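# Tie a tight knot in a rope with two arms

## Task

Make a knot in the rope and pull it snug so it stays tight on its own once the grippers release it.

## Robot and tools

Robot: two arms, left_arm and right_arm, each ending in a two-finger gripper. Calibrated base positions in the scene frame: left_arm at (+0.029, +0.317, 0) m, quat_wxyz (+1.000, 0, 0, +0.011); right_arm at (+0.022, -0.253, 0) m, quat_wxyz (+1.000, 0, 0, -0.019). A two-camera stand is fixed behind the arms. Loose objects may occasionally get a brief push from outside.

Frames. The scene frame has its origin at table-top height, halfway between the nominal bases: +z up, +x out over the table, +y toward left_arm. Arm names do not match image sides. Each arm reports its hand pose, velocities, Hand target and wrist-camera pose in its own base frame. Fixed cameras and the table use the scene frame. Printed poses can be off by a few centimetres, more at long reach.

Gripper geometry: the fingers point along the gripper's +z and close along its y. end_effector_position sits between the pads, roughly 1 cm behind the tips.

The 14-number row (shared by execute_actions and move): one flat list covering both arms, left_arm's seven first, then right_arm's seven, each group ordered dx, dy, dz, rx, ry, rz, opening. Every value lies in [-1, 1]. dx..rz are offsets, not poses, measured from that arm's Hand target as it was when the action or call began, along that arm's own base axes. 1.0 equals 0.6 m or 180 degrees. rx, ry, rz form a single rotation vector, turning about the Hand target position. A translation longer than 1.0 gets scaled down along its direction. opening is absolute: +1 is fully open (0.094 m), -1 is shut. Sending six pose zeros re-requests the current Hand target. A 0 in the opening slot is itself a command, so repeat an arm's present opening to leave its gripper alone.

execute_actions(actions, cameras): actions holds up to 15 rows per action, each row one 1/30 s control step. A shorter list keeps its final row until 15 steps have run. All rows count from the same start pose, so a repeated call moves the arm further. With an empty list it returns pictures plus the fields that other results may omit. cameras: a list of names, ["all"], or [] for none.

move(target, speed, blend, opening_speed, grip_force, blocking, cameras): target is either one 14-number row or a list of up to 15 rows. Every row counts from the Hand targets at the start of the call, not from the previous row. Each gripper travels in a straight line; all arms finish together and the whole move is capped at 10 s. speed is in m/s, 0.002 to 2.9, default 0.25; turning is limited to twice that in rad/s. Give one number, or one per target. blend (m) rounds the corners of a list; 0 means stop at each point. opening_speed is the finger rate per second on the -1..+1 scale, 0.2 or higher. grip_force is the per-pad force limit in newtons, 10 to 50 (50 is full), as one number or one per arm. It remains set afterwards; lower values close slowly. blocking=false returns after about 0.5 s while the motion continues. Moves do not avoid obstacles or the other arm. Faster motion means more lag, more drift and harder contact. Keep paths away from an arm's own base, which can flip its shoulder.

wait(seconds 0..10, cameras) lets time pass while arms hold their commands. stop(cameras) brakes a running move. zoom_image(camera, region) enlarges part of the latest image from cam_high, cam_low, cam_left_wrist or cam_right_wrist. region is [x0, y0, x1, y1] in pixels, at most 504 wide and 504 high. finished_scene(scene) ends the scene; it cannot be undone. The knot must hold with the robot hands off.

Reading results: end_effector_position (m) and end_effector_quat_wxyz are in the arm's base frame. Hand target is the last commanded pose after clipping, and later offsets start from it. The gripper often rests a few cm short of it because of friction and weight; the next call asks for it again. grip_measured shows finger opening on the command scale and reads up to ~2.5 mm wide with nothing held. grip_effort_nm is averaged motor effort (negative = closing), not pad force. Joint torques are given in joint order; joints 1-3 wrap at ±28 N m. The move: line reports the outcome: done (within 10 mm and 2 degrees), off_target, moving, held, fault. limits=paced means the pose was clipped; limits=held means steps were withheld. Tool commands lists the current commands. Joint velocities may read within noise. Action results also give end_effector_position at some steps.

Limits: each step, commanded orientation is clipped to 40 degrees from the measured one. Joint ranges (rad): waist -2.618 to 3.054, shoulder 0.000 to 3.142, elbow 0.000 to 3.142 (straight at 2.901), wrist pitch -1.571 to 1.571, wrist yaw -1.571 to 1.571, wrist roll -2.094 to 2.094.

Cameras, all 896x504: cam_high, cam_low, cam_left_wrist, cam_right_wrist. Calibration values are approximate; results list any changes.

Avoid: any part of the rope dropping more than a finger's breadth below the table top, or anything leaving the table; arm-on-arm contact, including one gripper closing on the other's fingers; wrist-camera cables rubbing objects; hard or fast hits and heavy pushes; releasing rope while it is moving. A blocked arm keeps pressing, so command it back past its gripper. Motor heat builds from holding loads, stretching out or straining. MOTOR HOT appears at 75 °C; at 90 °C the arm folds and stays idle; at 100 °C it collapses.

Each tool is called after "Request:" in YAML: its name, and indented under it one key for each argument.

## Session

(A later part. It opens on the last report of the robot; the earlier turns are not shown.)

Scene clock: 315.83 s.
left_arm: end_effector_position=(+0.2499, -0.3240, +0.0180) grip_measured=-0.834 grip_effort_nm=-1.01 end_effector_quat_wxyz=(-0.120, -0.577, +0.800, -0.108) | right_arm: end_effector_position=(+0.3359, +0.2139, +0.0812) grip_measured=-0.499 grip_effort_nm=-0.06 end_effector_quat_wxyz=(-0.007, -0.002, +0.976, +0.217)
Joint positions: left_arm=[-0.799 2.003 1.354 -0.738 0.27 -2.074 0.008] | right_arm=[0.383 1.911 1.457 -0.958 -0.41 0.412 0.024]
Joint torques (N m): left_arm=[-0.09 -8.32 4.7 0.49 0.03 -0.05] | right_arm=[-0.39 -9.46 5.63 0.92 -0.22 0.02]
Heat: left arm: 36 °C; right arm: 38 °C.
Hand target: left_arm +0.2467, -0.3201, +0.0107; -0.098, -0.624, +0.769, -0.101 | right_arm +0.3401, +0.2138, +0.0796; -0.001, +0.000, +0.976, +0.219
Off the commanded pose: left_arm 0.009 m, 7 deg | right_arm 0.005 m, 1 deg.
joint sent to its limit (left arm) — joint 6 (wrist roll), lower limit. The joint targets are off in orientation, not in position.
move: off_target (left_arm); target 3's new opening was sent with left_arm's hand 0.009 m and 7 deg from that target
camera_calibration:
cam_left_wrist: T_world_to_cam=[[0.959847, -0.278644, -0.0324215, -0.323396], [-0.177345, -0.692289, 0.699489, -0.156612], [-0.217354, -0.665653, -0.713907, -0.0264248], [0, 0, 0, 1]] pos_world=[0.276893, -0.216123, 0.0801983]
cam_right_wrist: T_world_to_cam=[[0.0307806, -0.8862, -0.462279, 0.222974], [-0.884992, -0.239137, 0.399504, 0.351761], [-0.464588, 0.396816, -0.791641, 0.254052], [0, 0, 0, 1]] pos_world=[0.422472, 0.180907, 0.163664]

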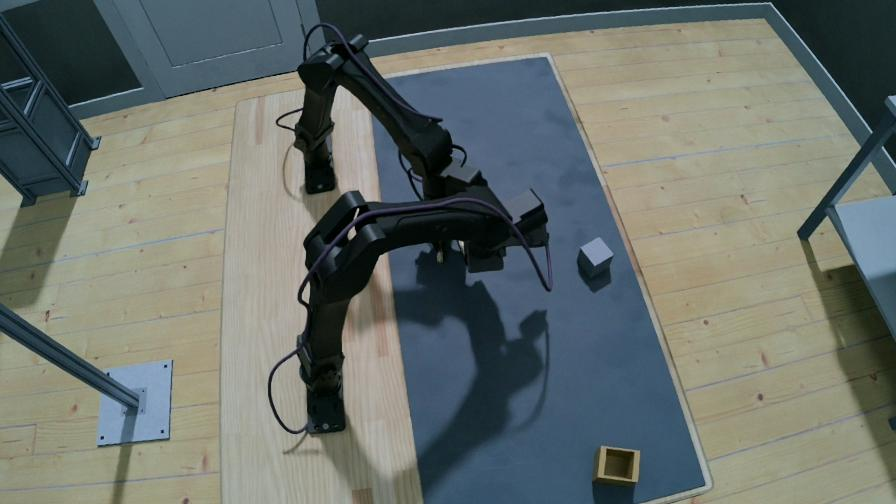

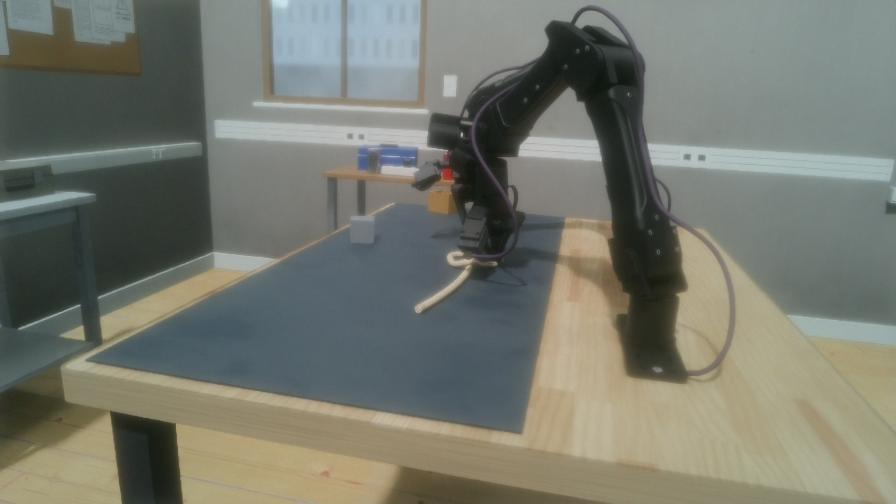

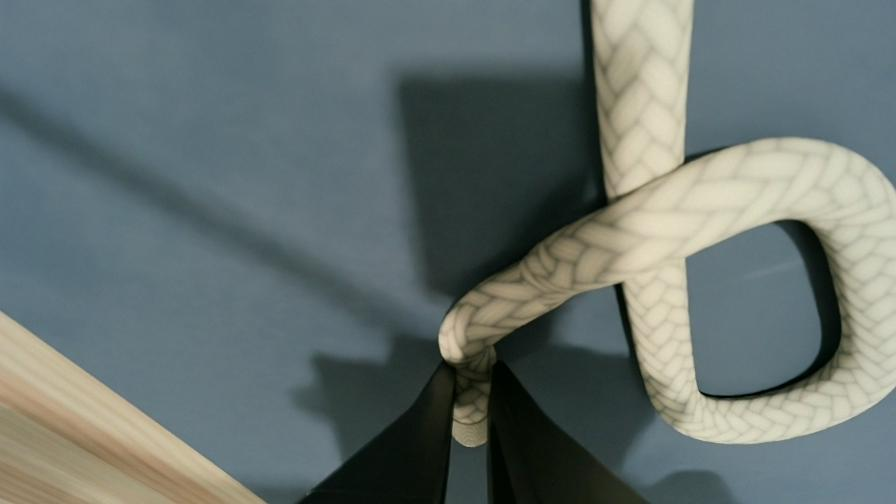

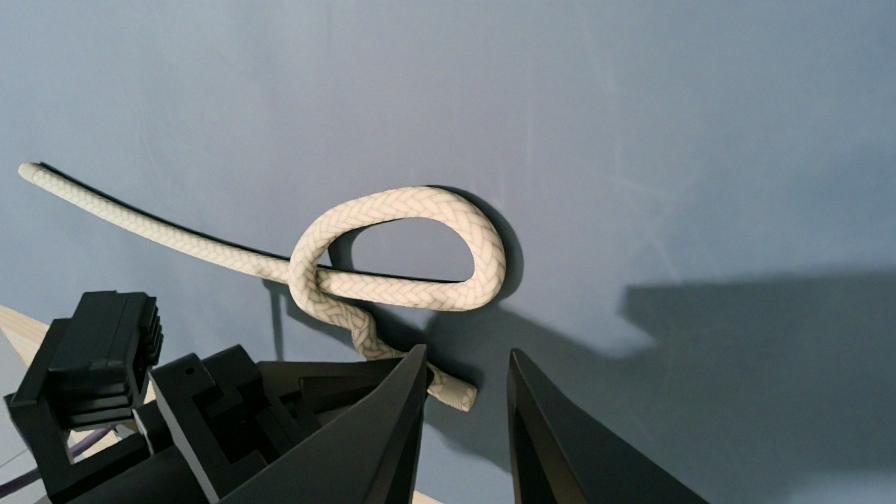

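Request:
move:
  target:
    - [0,0,0,0,0,0,-1,-0.002,0.044,-0.111,0,0,0,-0.4]
    - [0,0,0,0,0,0,-1,-0.002,0.044,-0.111,0,0,0,-1]
    - [0,0,0,0,0,0,-1,-0.01,-0.06,-0.09,0,0,0,-1]
  speed: 0.12
  cameras: ["all"]

Scene clock: 334.30 s.
left_arm: end_effector_position=(+0.2498, -0.3240, +0.0181) grip_measured=-0.834 grip_effort_nm=-1.02 end_effector_quat_wxyz=(-0.121, -0.577, +0.800, -0.108) | right_arm: end_effector_position=(+0.3399, +0.1864, +0.0244) grip_measured=-0.823 grip_effort_nm=-1.02 end_effector_quat_wxyz=(+0.001, +0.000, +0.972, +0.234)
Joint positions: left_arm=[-0.799 2.003 1.354 -0.738 0.27 -2.074 0.008] | right_arm=[0.295 1.949 1.259 -0.73 -0.45 0.33 0.008]
Joint torques (N m): left_arm=[-0.13 -8.34 4.66 0.51 0.06 -0.05] | right_arm=[-0.43 -11.6 4.25 0.43 0.02 -0.11]
Heat: left arm: 35 °C; right arm: 39 °C.
Hand target: left_arm +0.2467, -0.3201, +0.0107; -0.098, -0.624, +0.769, -0.101 | right_arm +0.3341, +0.1778, +0.0255; -0.001, +0.000, +0.976, +0.218
Off the commanded pose: left_arm 0.009 m, 7 deg | right_arm 0.010 m, 2 deg.
joint sent to its limit (left arm) — joint 6 (wrist roll), lower limit. The joint targets are off in orientation, not in position.
move: off_target (left_arm); target 2's new opening was sent with right_arm's hand 0.017 m and 2 deg from that target
camera_calibration:
cam_left_wrist: T_world_to_cam=[[0.959817, -0.278718, -0.0326827, -0.323287], [-0.177136, -0.692057, 0.699772, -0.156659], [-0.217657, -0.665863, -0.713618, -0.0264311], [0, 0, 0, 1]] pos_world=[0.276794, -0.216122, 0.0801977]
cam_right_wrist: T_world_to_cam=[[0.0314871, -0.869535, -0.492866, 0.169645], [-0.89311, -0.245863, 0.376704, 0.376002], [-0.448735, 0.428322, -0.784332, 0.21042], [0, 0, 0, 1]] pos_world=[0.424892, 0.149829, 0.10701]

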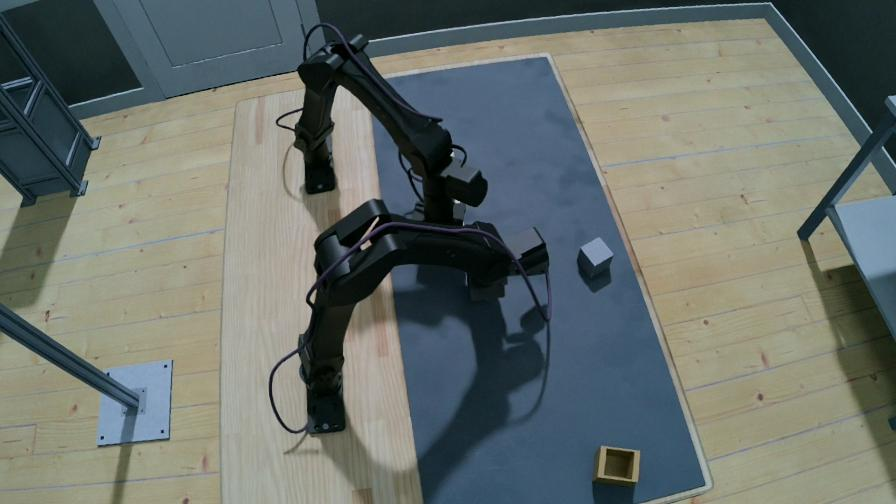

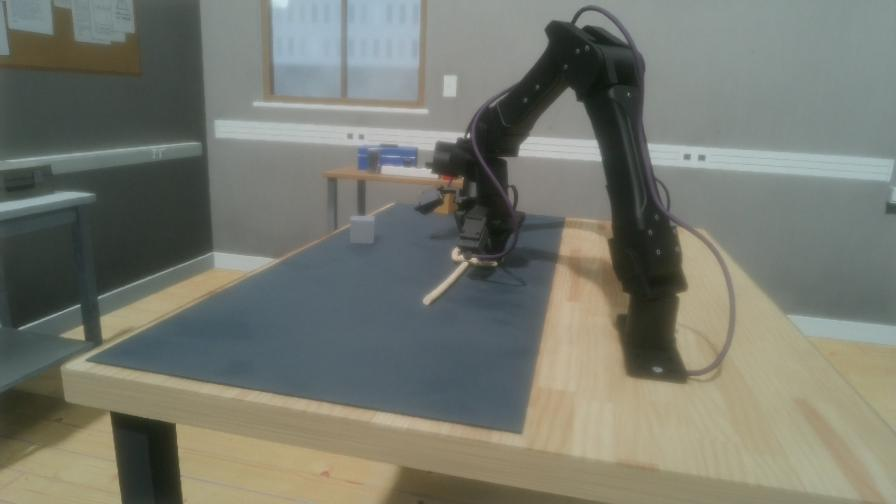

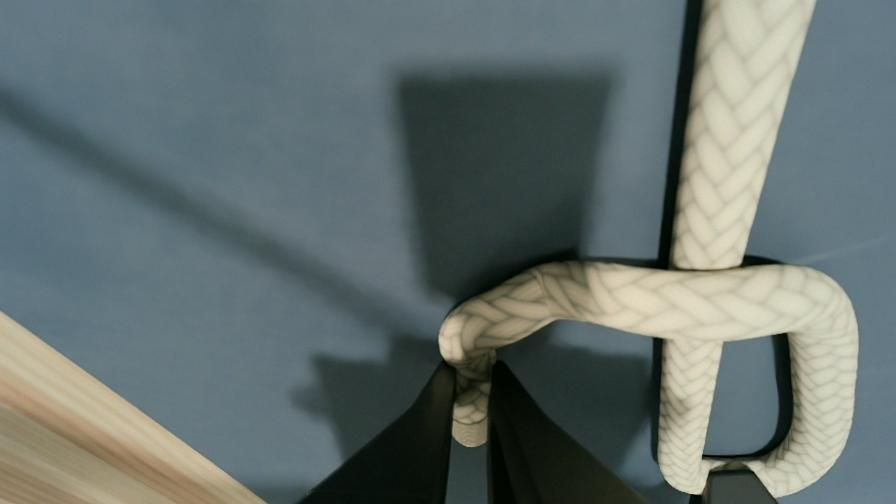

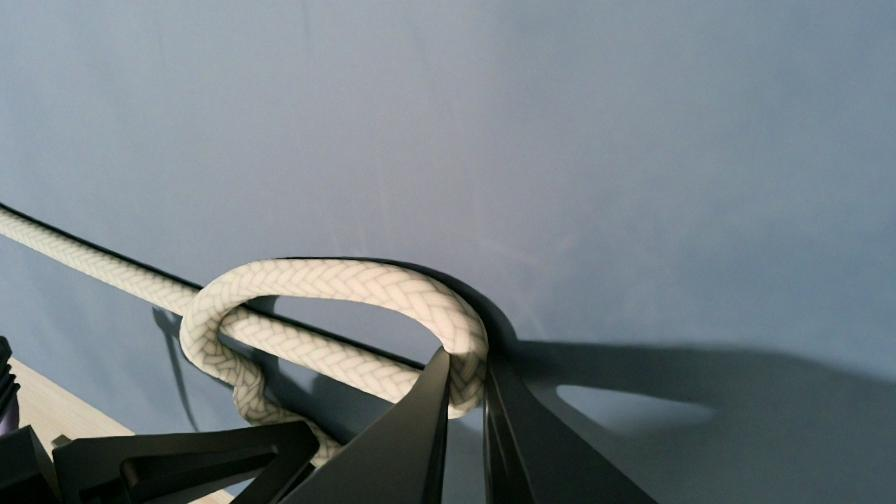

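Request:
move:
  target: [0,0,0,0,0,0,-1,0,-0.11,0.008,0,0,0,-1]
  speed: 0.12
  cameras: ["all"]

Scene clock: 365.50 s.
left_arm: end_effector_position=(+0.2498, -0.3240, +0.0181) grip_measured=-0.834 grip_effort_nm=-1.02 end_effector_quat_wxyz=(-0.121, -0.577, +0.800, -0.108) | right_arm: end_effector_position=(+0.3385, +0.1135, +0.0234) grip_measured=-0.823 grip_effort_nm=-1.02 end_effector_quat_wxyz=(-0.003, +0.005, +0.975, +0.221)
Joint positions: left_arm=[-0.799 2.003 1.354 -0.738 0.27 -2.074 0.008] | right_arm=[0.102 1.923 1.231 -0.834 -0.443 0.122 0.008]
Joint torques (N m): left_arm=[-0.09 -8.47 4.71 0.46 0.01 -0.07] | right_arm=[-0.12 -11.82 4.53 0.31 -0.19 -0.12]
Heat: left arm: 36 °C; right arm: 42 °C.
Hand target: left_arm +0.2467, -0.3201, +0.0107; -0.098, -0.624, +0.769, -0.101 | right_arm +0.3341, +0.1117, +0.0302; -0.001, +0.000, +0.976, +0.219
Off the commanded pose: left_arm 0.009 m, 7 deg | right_arm 0.008 m, 1 deg.
joint sent to its limit (left arm) — joint 6 (wrist roll), lower limit. The joint targets are off in orientation, not in position.
move: off_target (left_arm)
camera_calibration:
cam_left_wrist: T_world_to_cam=[[0.959817, -0.278718, -0.0326827, -0.323287], [-0.177136, -0.692057, 0.699772, -0.156659], [-0.217657, -0.665863, -0.713618, -0.0264311], [0, 0, 0, 1]] pos_world=[0.276794, -0.216122, 0.0801977]
cam_right_wrist: T_world_to_cam=[[0.021066, -0.882822, -0.469234, 0.110292], [-0.890844, -0.229618, 0.392011, 0.354236], [-0.453821, 0.409756, -0.791294, 0.244264], [0, 0, 0, 1]] pos_world=[0.424097, 0.0786186, 0.106173]

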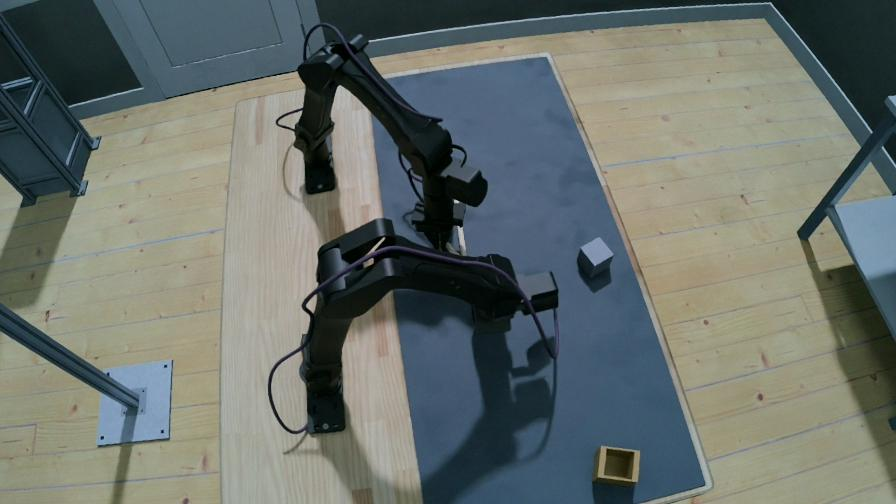

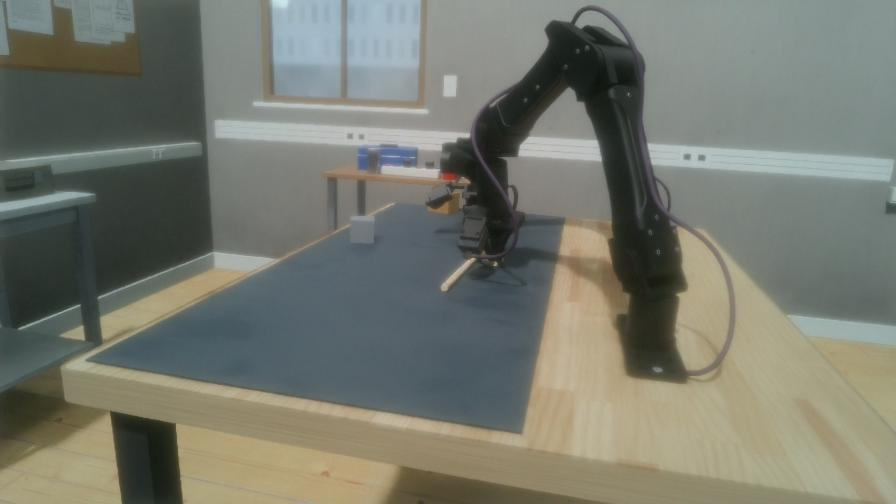

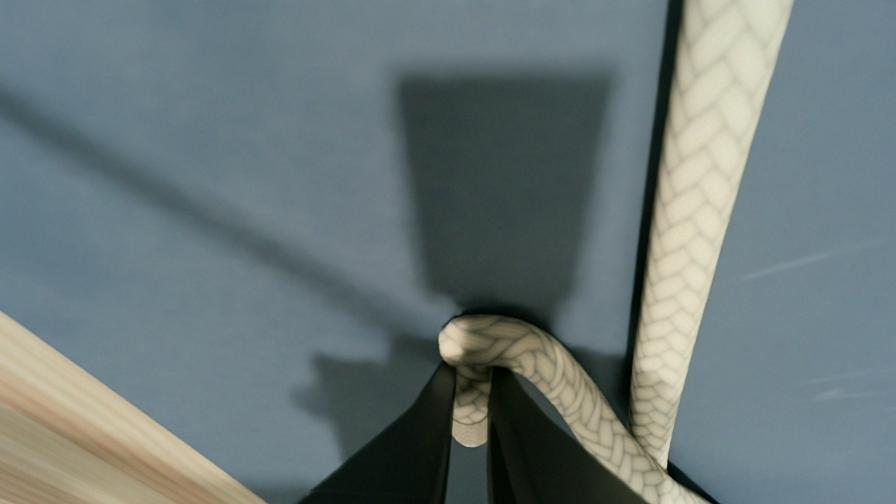

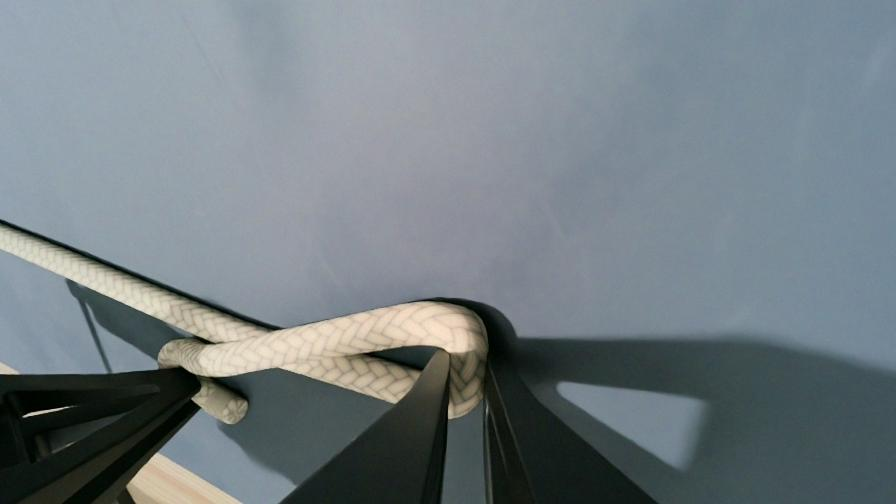

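Request:
move:
  target:
    - [0.033,-0.117,0.01,0,0,0,-1,0,0,0,0,0,0,-1]
    - [0.033,-0.117,0.01,0,0,0,-1,-0.057,0.0,0.083,0,0,0,-1]
    - [0.033,-0.117,0.005,0,0,0,-1,-0.24,0.014,0.083,0,0,0,-1]
    - [0.033,-0.117,0.005,0,0,0,-1,-0.24,0.014,0.01,0,0,0,-1]
  speed: 0.12
  blend: [0,0.01,0.01,0]
  cameras: ["all"]

Scene clock: 406.17 s.
left_arm: end_effector_position=(+0.2664, -0.3928, +0.0231) grip_measured=-0.834 grip_effort_nm=-1.02 end_effector_quat_wxyz=(-0.125, -0.546, +0.821, -0.111) | right_arm: end_effector_position=(+0.1882, +0.1184, +0.0386) grip_measured=-0.823 grip_effort_nm=-1.02 end_effector_quat_wxyz=(-0.005, +0.003, +0.976, +0.217)
Joint positions: left_arm=[-0.875 2.225 1.721 -0.867 0.271 -2.075 0.008] | right_arm=[0.212 1.335 0.672 -0.819 -0.429 0.238 0.008]
Joint torques (N m): left_arm=[0.18 -8.69 6.9 0.31 0.11 -0.06] | right_arm=[0.39 -2.77 4.82 0.8 -0.27 0]
Motor temperatures (°C): left_arm=[29 36 35 33 31 28 34] | right_arm=[30 40 34 33 28 30 31]
Heat: left arm: 36 °C; right arm: 40 °C.
Hand target: left_arm +0.2665, -0.3902, +0.0137; -0.098, -0.624, +0.769, -0.101 | right_arm +0.1901, +0.1201, +0.0363; -0.001, +0.000, +0.976, +0.218
Off the commanded pose: left_arm 0.010 m, 11 deg | right_arm 0.003 m, 1 deg.
joint sent to its limit (left arm) — joint 6 (wrist roll), lower limit. The joint targets are off in orientation, not in position.
move: off_target (left_arm)
camera_calibration:
cam_left_wrist: T_world_to_cam=[[0.936303, -0.350616, -0.0201441, -0.380577], [-0.234831, -0.667692, 0.706429, -0.180109], [-0.261135, -0.656701, -0.707497, -0.0500114], [0, 0, 0, 1]] pos_world=[0.300981, -0.286536, 0.084185]
cam_right_wrist: T_world_to_cam=[[0.0231523, -0.886525, -0.4621, 0.124607], [-0.888233, -0.230371, 0.397457, 0.214904], [-0.45881, 0.401251, -0.792774, 0.18807], [0, 0, 0, 1]] pos_world=[0.274288, 0.084512, 0.121263]

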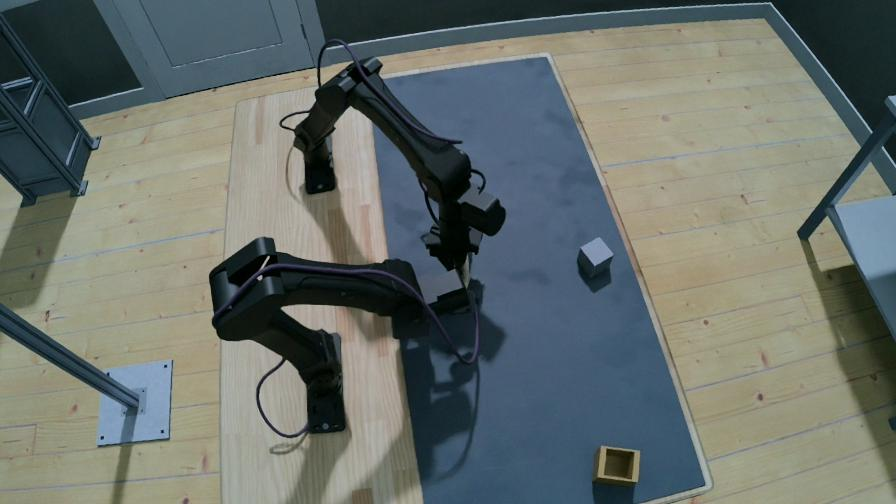

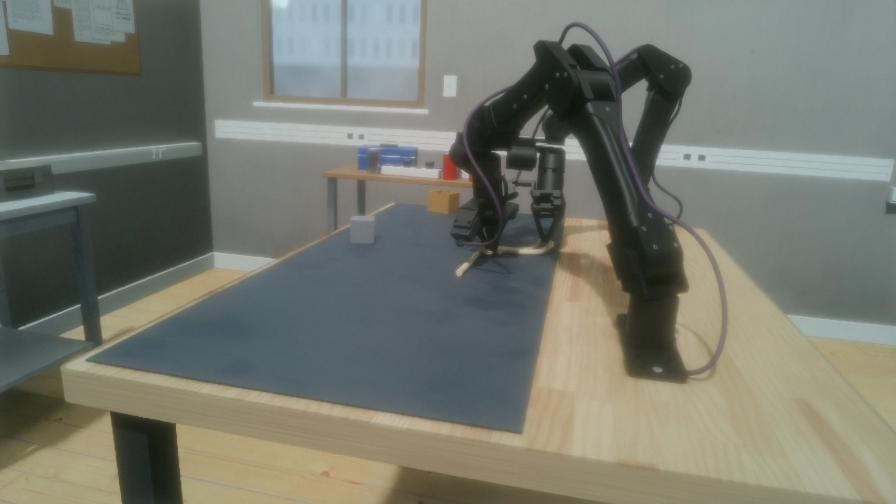

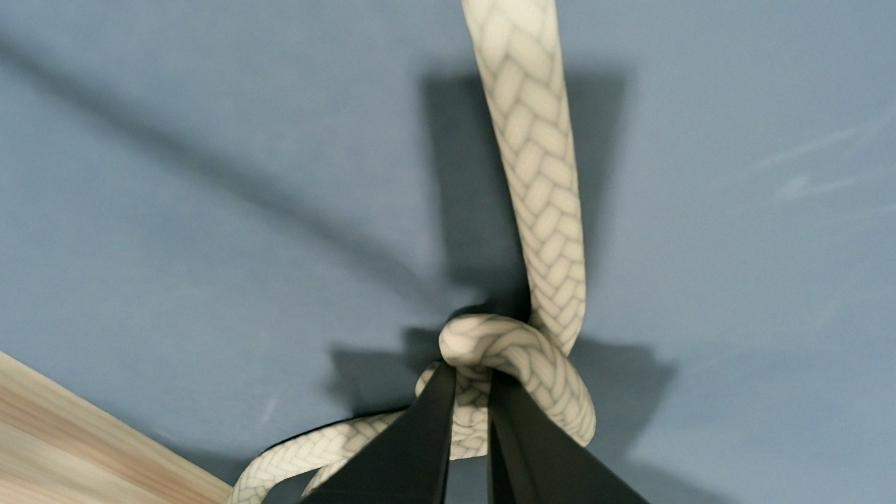

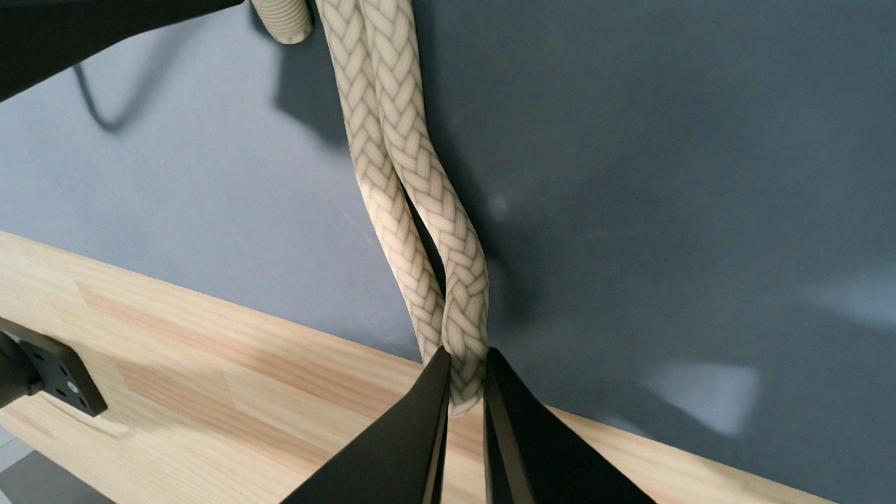

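Request:
zoom_image:
  camera: "cam_left_wrist"
  region: [220, 250, 660, 500]

Request:
zoom_image:
  camera: "cam_right_wrist"
  region: [200, 0, 560, 220]

Scaled by 1.145 from the camera's 896x504 image, which has a finer 1280x720 frame.

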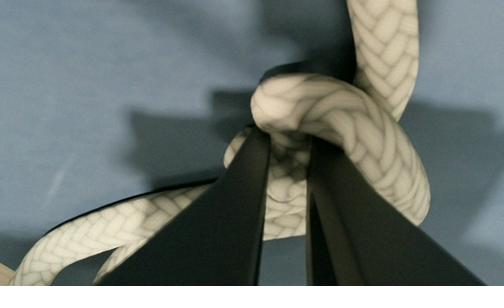

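Scaled by 1.400 from the camera's 896x504 image, which has a finer 1280x720 frame.

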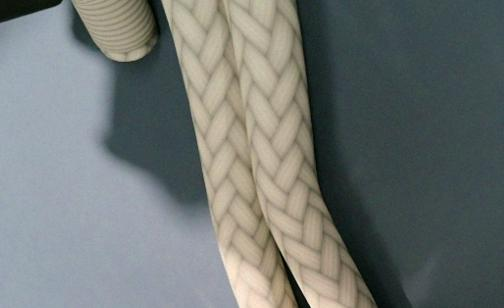

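Request:
move:
  target:
    - [0,0,0,0,0,0,-1,0,0,-0.03,0,0,0,-1]
    - [0,0,0,0,0,0,-1,0,0,-0.03,0,0,0,-0.4]
    - [0,0,0,0,0,0,-1,0.02,-0.1,0.16,0,0,0,-0.4]
  cameras: ["all"]

Scene clock: 438.00 s.
left_arm: end_effector_position=(+0.2664, -0.3928, +0.0231) grip_measured=-0.834 grip_effort_nm=-1.02 end_effector_quat_wxyz=(-0.125, -0.546, +0.821, -0.111) | right_arm: end_effector_position=(+0.1999, +0.0606, +0.1281) grip_measured=-0.401 grip_effort_nm=0.07 end_effector_quat_wxyz=(-0.003, +0.003, +0.976, +0.216)
Joint positions: left_arm=[-0.875 2.225 1.721 -0.867 0.271 -2.075 0.008] | right_arm=[-0.082 1.313 1.024 -1.326 -0.434 -0.086 0.028]
Joint torques (N m): left_arm=[0.23 -8.69 6.95 0.28 0.11 -0.03] | right_arm=[-0.51 -2.84 7.57 0.23 -0.31 -0.12]
Heat: left arm: 37 °C; right arm: 38 °C.
Hand target: left_arm +0.2665, -0.3902, +0.0137; -0.098, -0.624, +0.769, -0.101 | right_arm +0.2022, +0.0601, +0.1323; +0.000, +0.000, +0.976, +0.218
Off the commanded pose: left_arm 0.010 m, 11 deg | right_arm 0.005 m, 0 deg.
joint sent to its limit (left arm) — joint 6 (wrist roll), lower limit. The joint targets are off in orientation, not in position.
move: off_target (left_arm)
camera_calibration:
cam_left_wrist: T_world_to_cam=[[0.936303, -0.350616, -0.0201441, -0.380577], [-0.234831, -0.667692, 0.706429, -0.180109], [-0.261135, -0.656701, -0.707497, -0.0500114], [0, 0, 0, 1]] pos_world=[0.300981, -0.286536, 0.084185]
cam_right_wrist: T_world_to_cam=[[0.0241434, -0.887069, -0.461006, 0.114234], [-0.889952, -0.229142, 0.394308, 0.177045], [-0.455414, 0.400753, -0.794981, 0.287185], [0, 0, 0, 1]] pos_world=[0.285592, 0.0268119, 0.211159]

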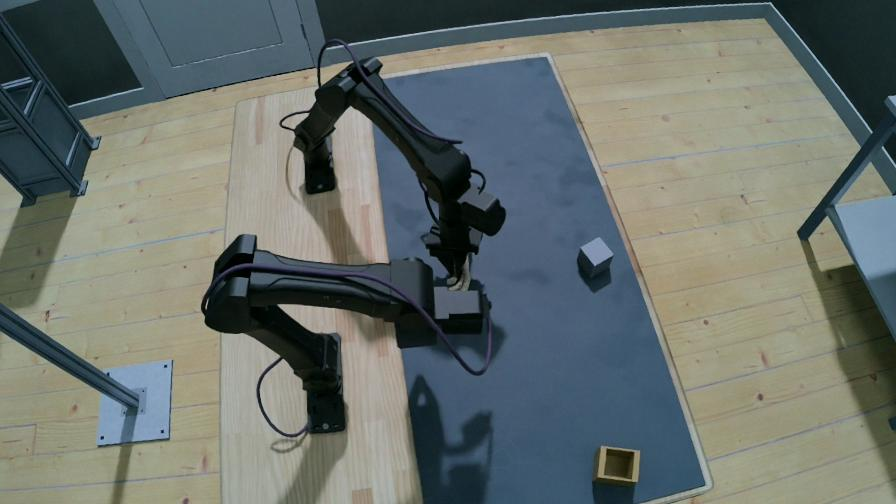

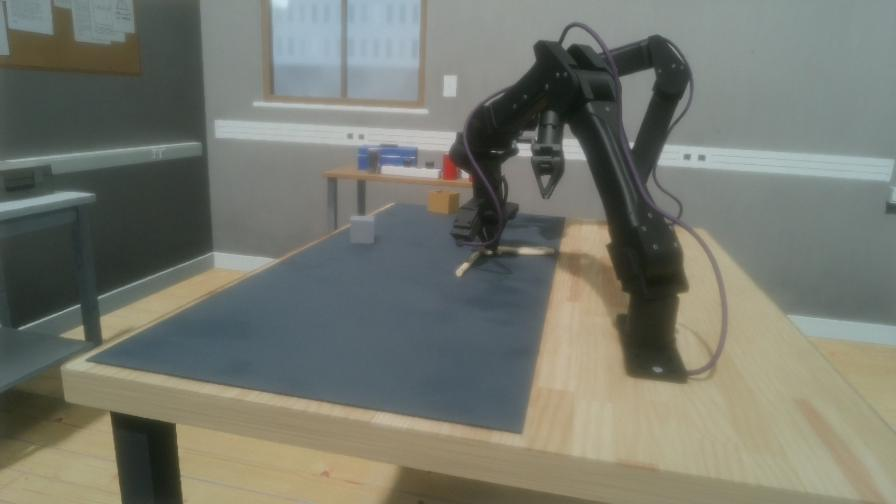

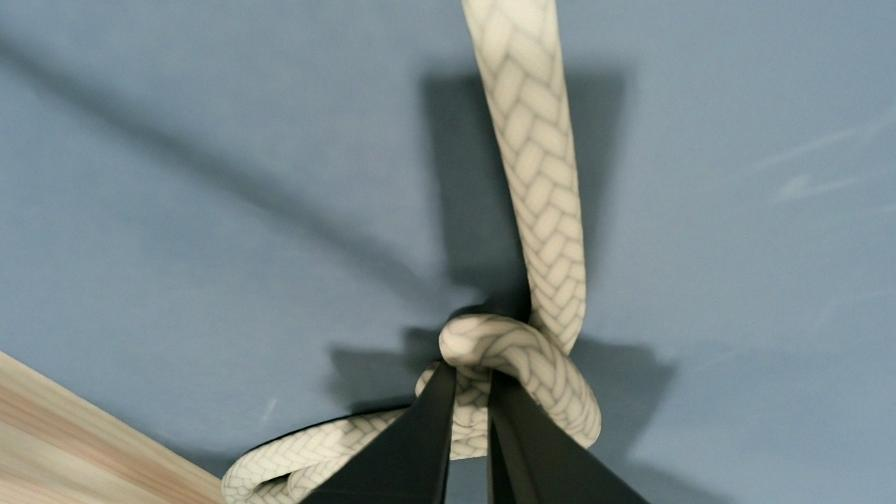

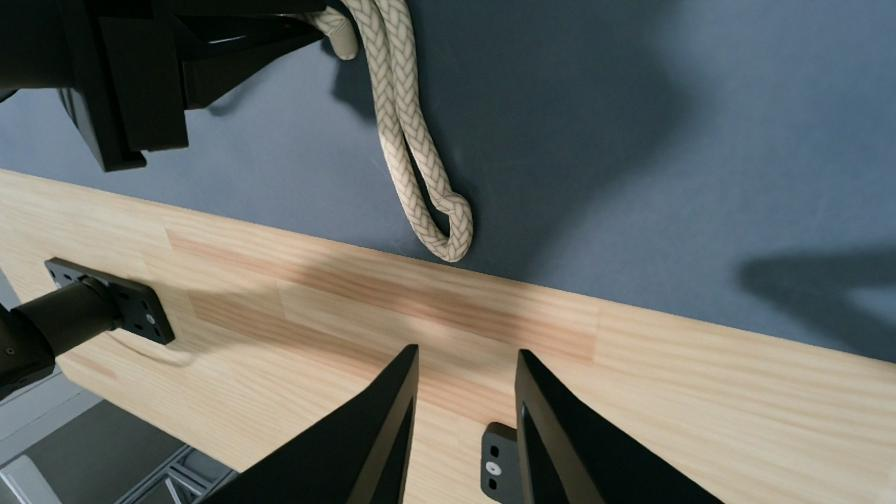

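Request:
move:
  target:
    - [0,0,0,0,0,0,-0.5,0.015,0,0,0,0,0,-0.5]
    - [0,0,0.02,0,0,0,-0.4,0.015,0.02,0,0,0,0,-0.5]
    - [0,0.1,0.16,0,0,0,-0.4,-0.002,0.117,-0.12,0,0,0,-0.5]
  cameras: ["all"]

Scene clock: 469.37 s.
left_arm: end_effector_position=(+0.2707, -0.3362, +0.1108) grip_measured=-0.402 grip_effort_nm=0.09 end_effector_quat_wxyz=(-0.116, -0.583, +0.796, -0.112) | right_arm: end_effector_position=(+0.1998, +0.1290, +0.0633) grip_measured=-0.499 grip_effort_nm=-0.05 end_effector_quat_wxyz=(-0.004, +0.002, +0.976, +0.218)
Joint positions: left_arm=[-0.786 2.004 1.734 -1.11 0.264 -2.075 0.028] | right_arm=[0.25 1.344 0.783 -0.9 -0.427 0.277 0.024]
Joint torques (N m): left_arm=[0.02 -9.62 5.65 0.21 0.02 -0.05] | right_arm=[0.39 -3.25 4.82 0.82 -0.24 0.03]
Heat: left arm: 37 °C; right arm: 37 °C.
Hand target: left_arm +0.2664, -0.3303, +0.1097; -0.098, -0.624, +0.769, -0.101 | right_arm +0.2009, +0.1304, +0.0604; -0.001, +0.000, +0.976, +0.219
Off the commanded pose: left_arm 0.007 m, 6 deg | right_arm 0.003 m, 0 deg.
joint sent to its limit (left arm) — joint 6 (wrist roll), lower limit. The joint targets are off in orientation, not in position.
move: off_target (left_arm); target 2's new opening was sent with left_arm's hand 0.003 m and 11 deg from that target
camera_calibration:
cam_left_wrist: T_world_to_cam=[[0.964118, -0.264442, -0.0233971, -0.341134], [-0.173358, -0.693875, 0.698916, -0.22782], [-0.201058, -0.669782, -0.714821, 0.0305751], [0, 0, 0, 1]] pos_world=[0.295547, -0.22781, 0.173101]
cam_right_wrist: T_world_to_cam=[[0.0257169, -0.885505, -0.463918, 0.144689], [-0.889302, -0.232229, 0.393969, 0.218389], [-0.456597, 0.402432, -0.793453, 0.208051], [0, 0, 0, 1]] pos_world=[0.285488, 0.0951126, 0.146164]

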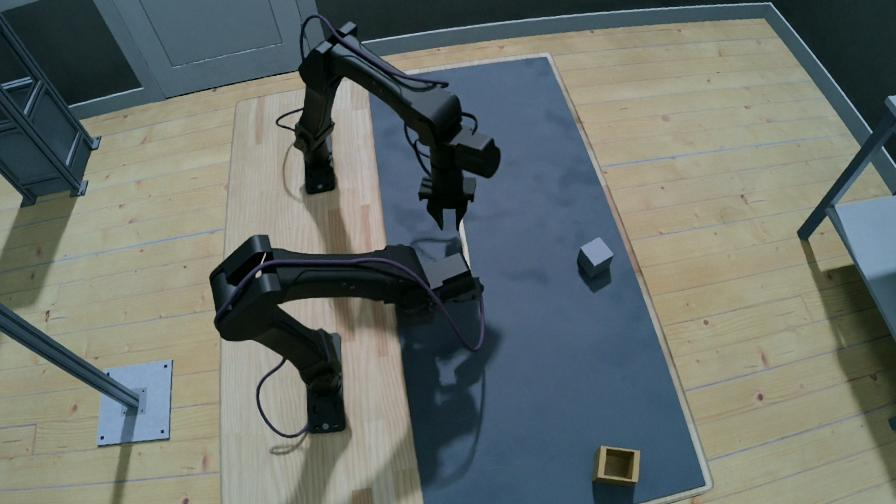

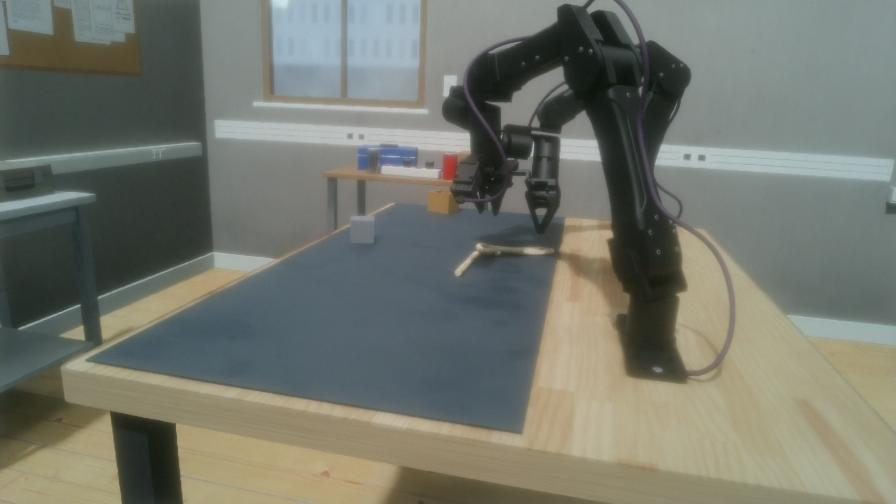

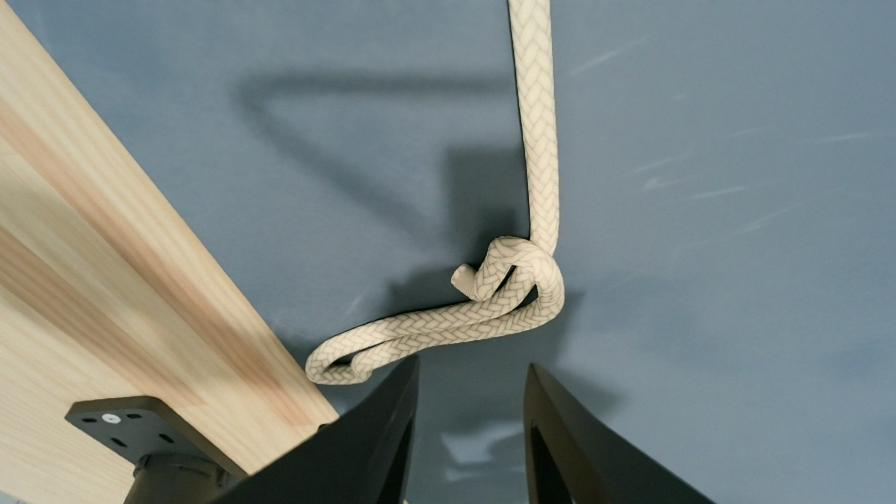

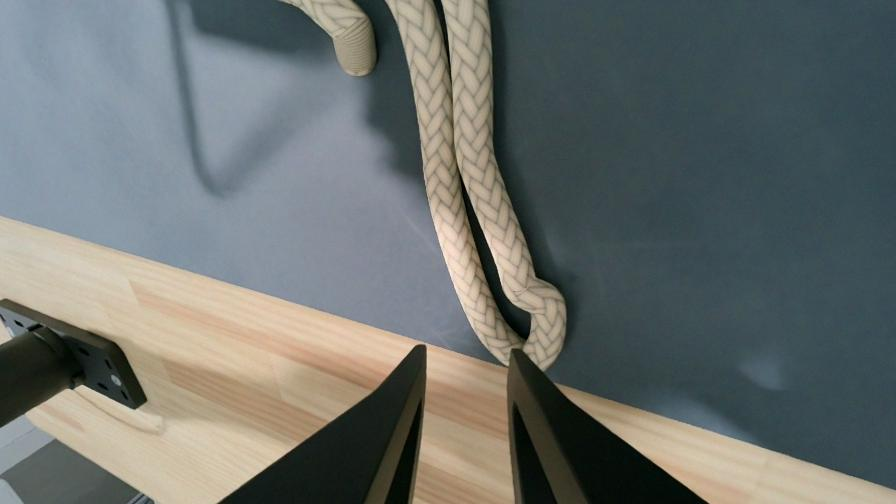

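Request:
move:
  target:
    - [-0.1,0.25,0.1,0,0,0,-0.4,0,0,0,0,0,0,-0.45]
    - [-0.1,0.25,0.1,0,0,0,-0.4,0.0877,0.08,0,0,0,0,-0.45]
    - [-0.1,0.25,0.1,0,0,0,-0.4,0.0877,0.08,-0.083,0,0,0,-0.45]
    - [-0.1,0.25,0.1,0,0,0,-0.4,0.0877,0.08,-0.083,0,0,0,-1]
    - [-0.1,0.25,0.1,0,0,0,-0.4,0.0877,0.085,-0.02,0,0,0,-1]
  cameras: ["all"]

Scene clock: 493.40 s.
left_arm: end_effector_position=(+0.2134, -0.1876, +0.1730) grip_measured=-0.402 grip_effort_nm=0.10 end_effector_quat_wxyz=(-0.097, -0.621, +0.769, -0.117) | right_arm: end_effector_position=(+0.2491, +0.1789, +0.0382) grip_measured=-0.997 grip_effort_nm=-0.13 end_effector_quat_wxyz=(-0.012, +0.003, +0.977, +0.215)
Joint positions: left_arm=[-0.561 1.461 1.354 -1.301 0.26 -1.94 0.028] | right_arm=[0.383 1.634 0.939 -0.727 -0.41 0.42 0]
Joint torques (N m): left_arm=[0.31 -5.37 4.66 0.15 0.1 0.06] | right_arm=[0.24 -8.36 7.34 0.54 -0.2 0.02]
Heat: left arm: 39 °C; right arm: 36 °C.
Hand target: left_arm +0.2065, -0.1803, +0.1697; -0.098, -0.624, +0.769, -0.101 | right_arm +0.2535, +0.1813, +0.0483; -0.001, +0.000, +0.976, +0.218
Off the commanded pose: left_arm 0.011 m, 2 deg | right_arm 0.011 m, 1 deg.
move: off_target (left_arm, right_arm); target 4's new opening was sent with right_arm's hand 0.015 m and 2 deg from that target
camera_calibration:
cam_left_wrist: T_world_to_cam=[[0.985668, -0.16857, -0.00653298, -0.234684], [-0.118606, -0.720015, 0.683747, -0.192112], [-0.119963, -0.673173, -0.72969, 0.147615], [0, 0, 0, 1]] pos_world=[0.226243, -0.0785133, 0.237536]
cam_right_wrist: T_world_to_cam=[[0.0190282, -0.888266, -0.458935, 0.177991], [-0.881728, -0.231317, 0.411155, 0.281056], [-0.471374, 0.396832, -0.787611, 0.195065], [0, 0, 0, 1]] pos_world=[0.336376, 0.145708, 0.119764]

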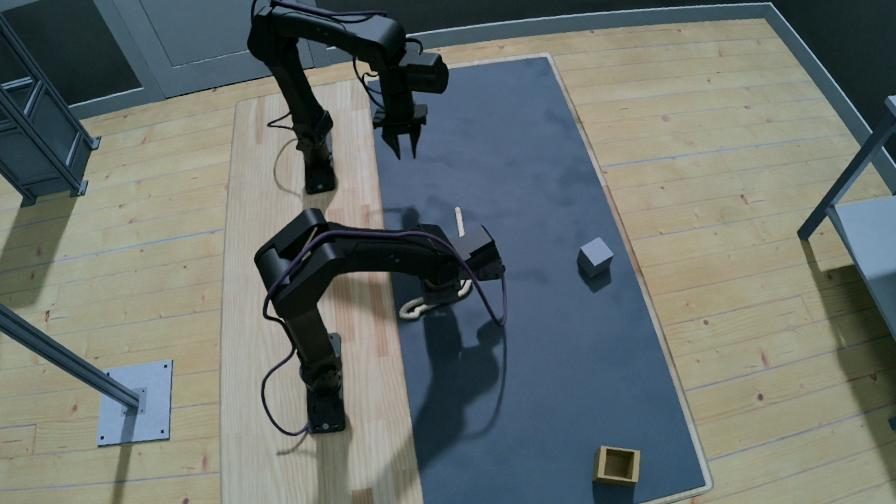

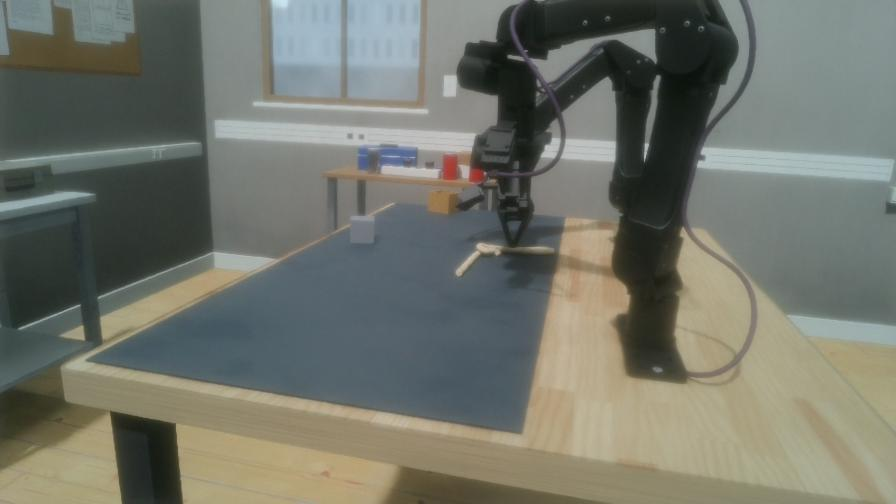

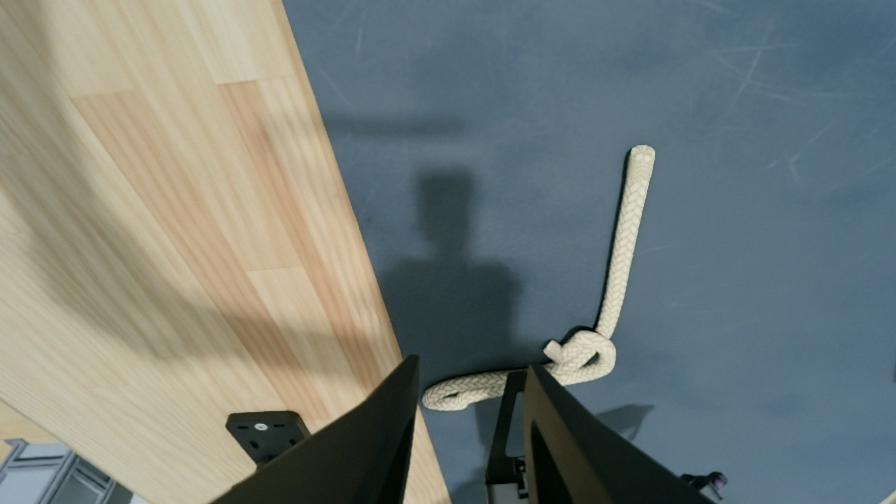

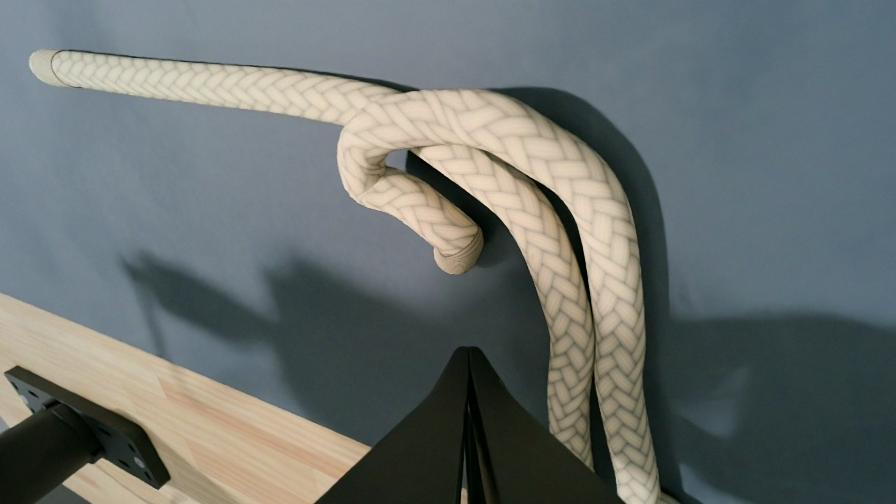

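Request:
move:
  target:
    - [0,0,0,0,0,0,-0.4,-0.0075,-0.0205,0.01,0,0,0.07,-0.6]
    - [0,0,0,0,0,0,-0.4,-0.0075,-0.0205,-0.07,0,0,0.07,-0.6]
    - [0,0,0,0,0,0,-0.4,-0.0075,-0.0205,-0.07,0,0,0.07,-1]
    - [0,0,0,0,0,0,-0.4,-0.0075,-0.0205,-0.03,0,0,0.07,-1]
  speed: 0.08
  cameras: ["cam_left_wrist","cam_right_wrist"]

Scene clock: 529.43 s.
left_arm: end_effector_position=(+0.2134, -0.1876, +0.1730) grip_measured=-0.402 grip_effort_nm=0.10 end_effector_quat_wxyz=(-0.097, -0.621, +0.769, -0.117) | right_arm: end_effector_position=(+0.2431, +0.1657, +0.0192) grip_measured=-0.997 grip_effort_nm=-0.13 end_effector_quat_wxyz=(-0.040, -0.098, +0.971, +0.214)
Joint positions: left_arm=[-0.561 1.461 1.354 -1.301 0.26 -1.94 0.028] | right_arm=[0.332 1.726 0.959 -0.782 -0.438 0.135 0]
Joint torques (N m): left_arm=[0.34 -5.27 4.68 0.17 0.05 0.03] | right_arm=[0.29 -9.11 7.13 0.32 -0.25 -0.1]
Heat: left arm: 36 °C; right arm: 39 °C.
Hand target: left_arm +0.2065, -0.1803, +0.1697; -0.098, -0.624, +0.769, -0.101 | right_arm +0.2490, +0.1691, +0.0303; -0.025, -0.107, +0.970, +0.217
Off the commanded pose: left_arm 0.011 m, 2 deg | right_arm 0.013 m, 2 deg.
move: off_target (left_arm, right_arm); target 3's new opening was sent with right_arm's hand 0.016 m and 2 deg from that target
camera_calibration:
cam_left_wrist: T_world_to_cam=[[0.985668, -0.16857, -0.00653298, -0.234684], [-0.118606, -0.720015, 0.683747, -0.192112], [-0.119963, -0.673173, -0.72969, 0.147615], [0, 0, 0, 1]] pos_world=[0.226243, -0.0785133, 0.237536]
cam_right_wrist: T_world_to_cam=[[0.198792, -0.864202, -0.462208, 0.109994], [-0.81016, -0.410292, 0.41869, 0.292721], [-0.551473, 0.29123, -0.781705, 0.219384], [0, 0, 0, 1]] pos_world=[0.336269, 0.151267, 0.0997745]
Images, in order (width x height): cam_left_wrist 896x504, cam_right_wrist 896x504.

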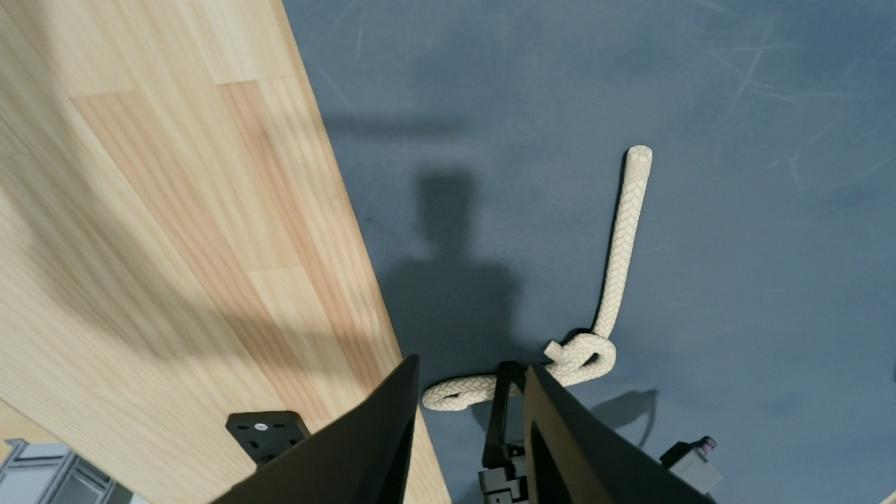

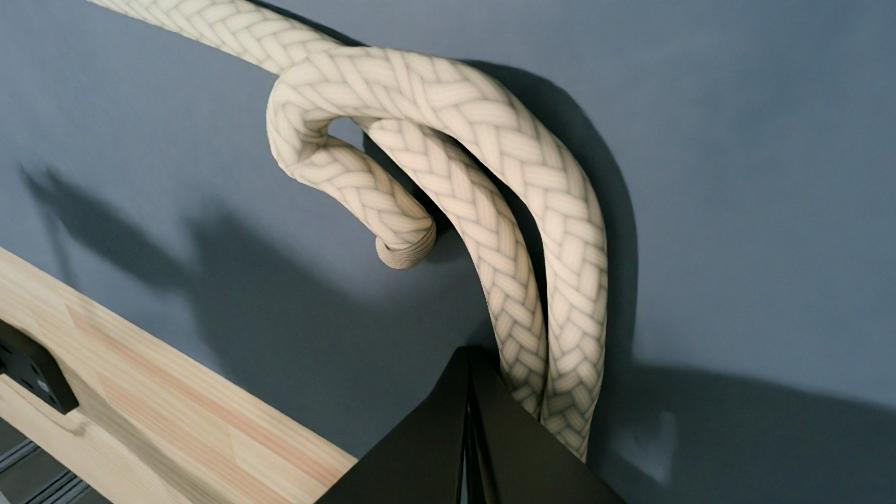

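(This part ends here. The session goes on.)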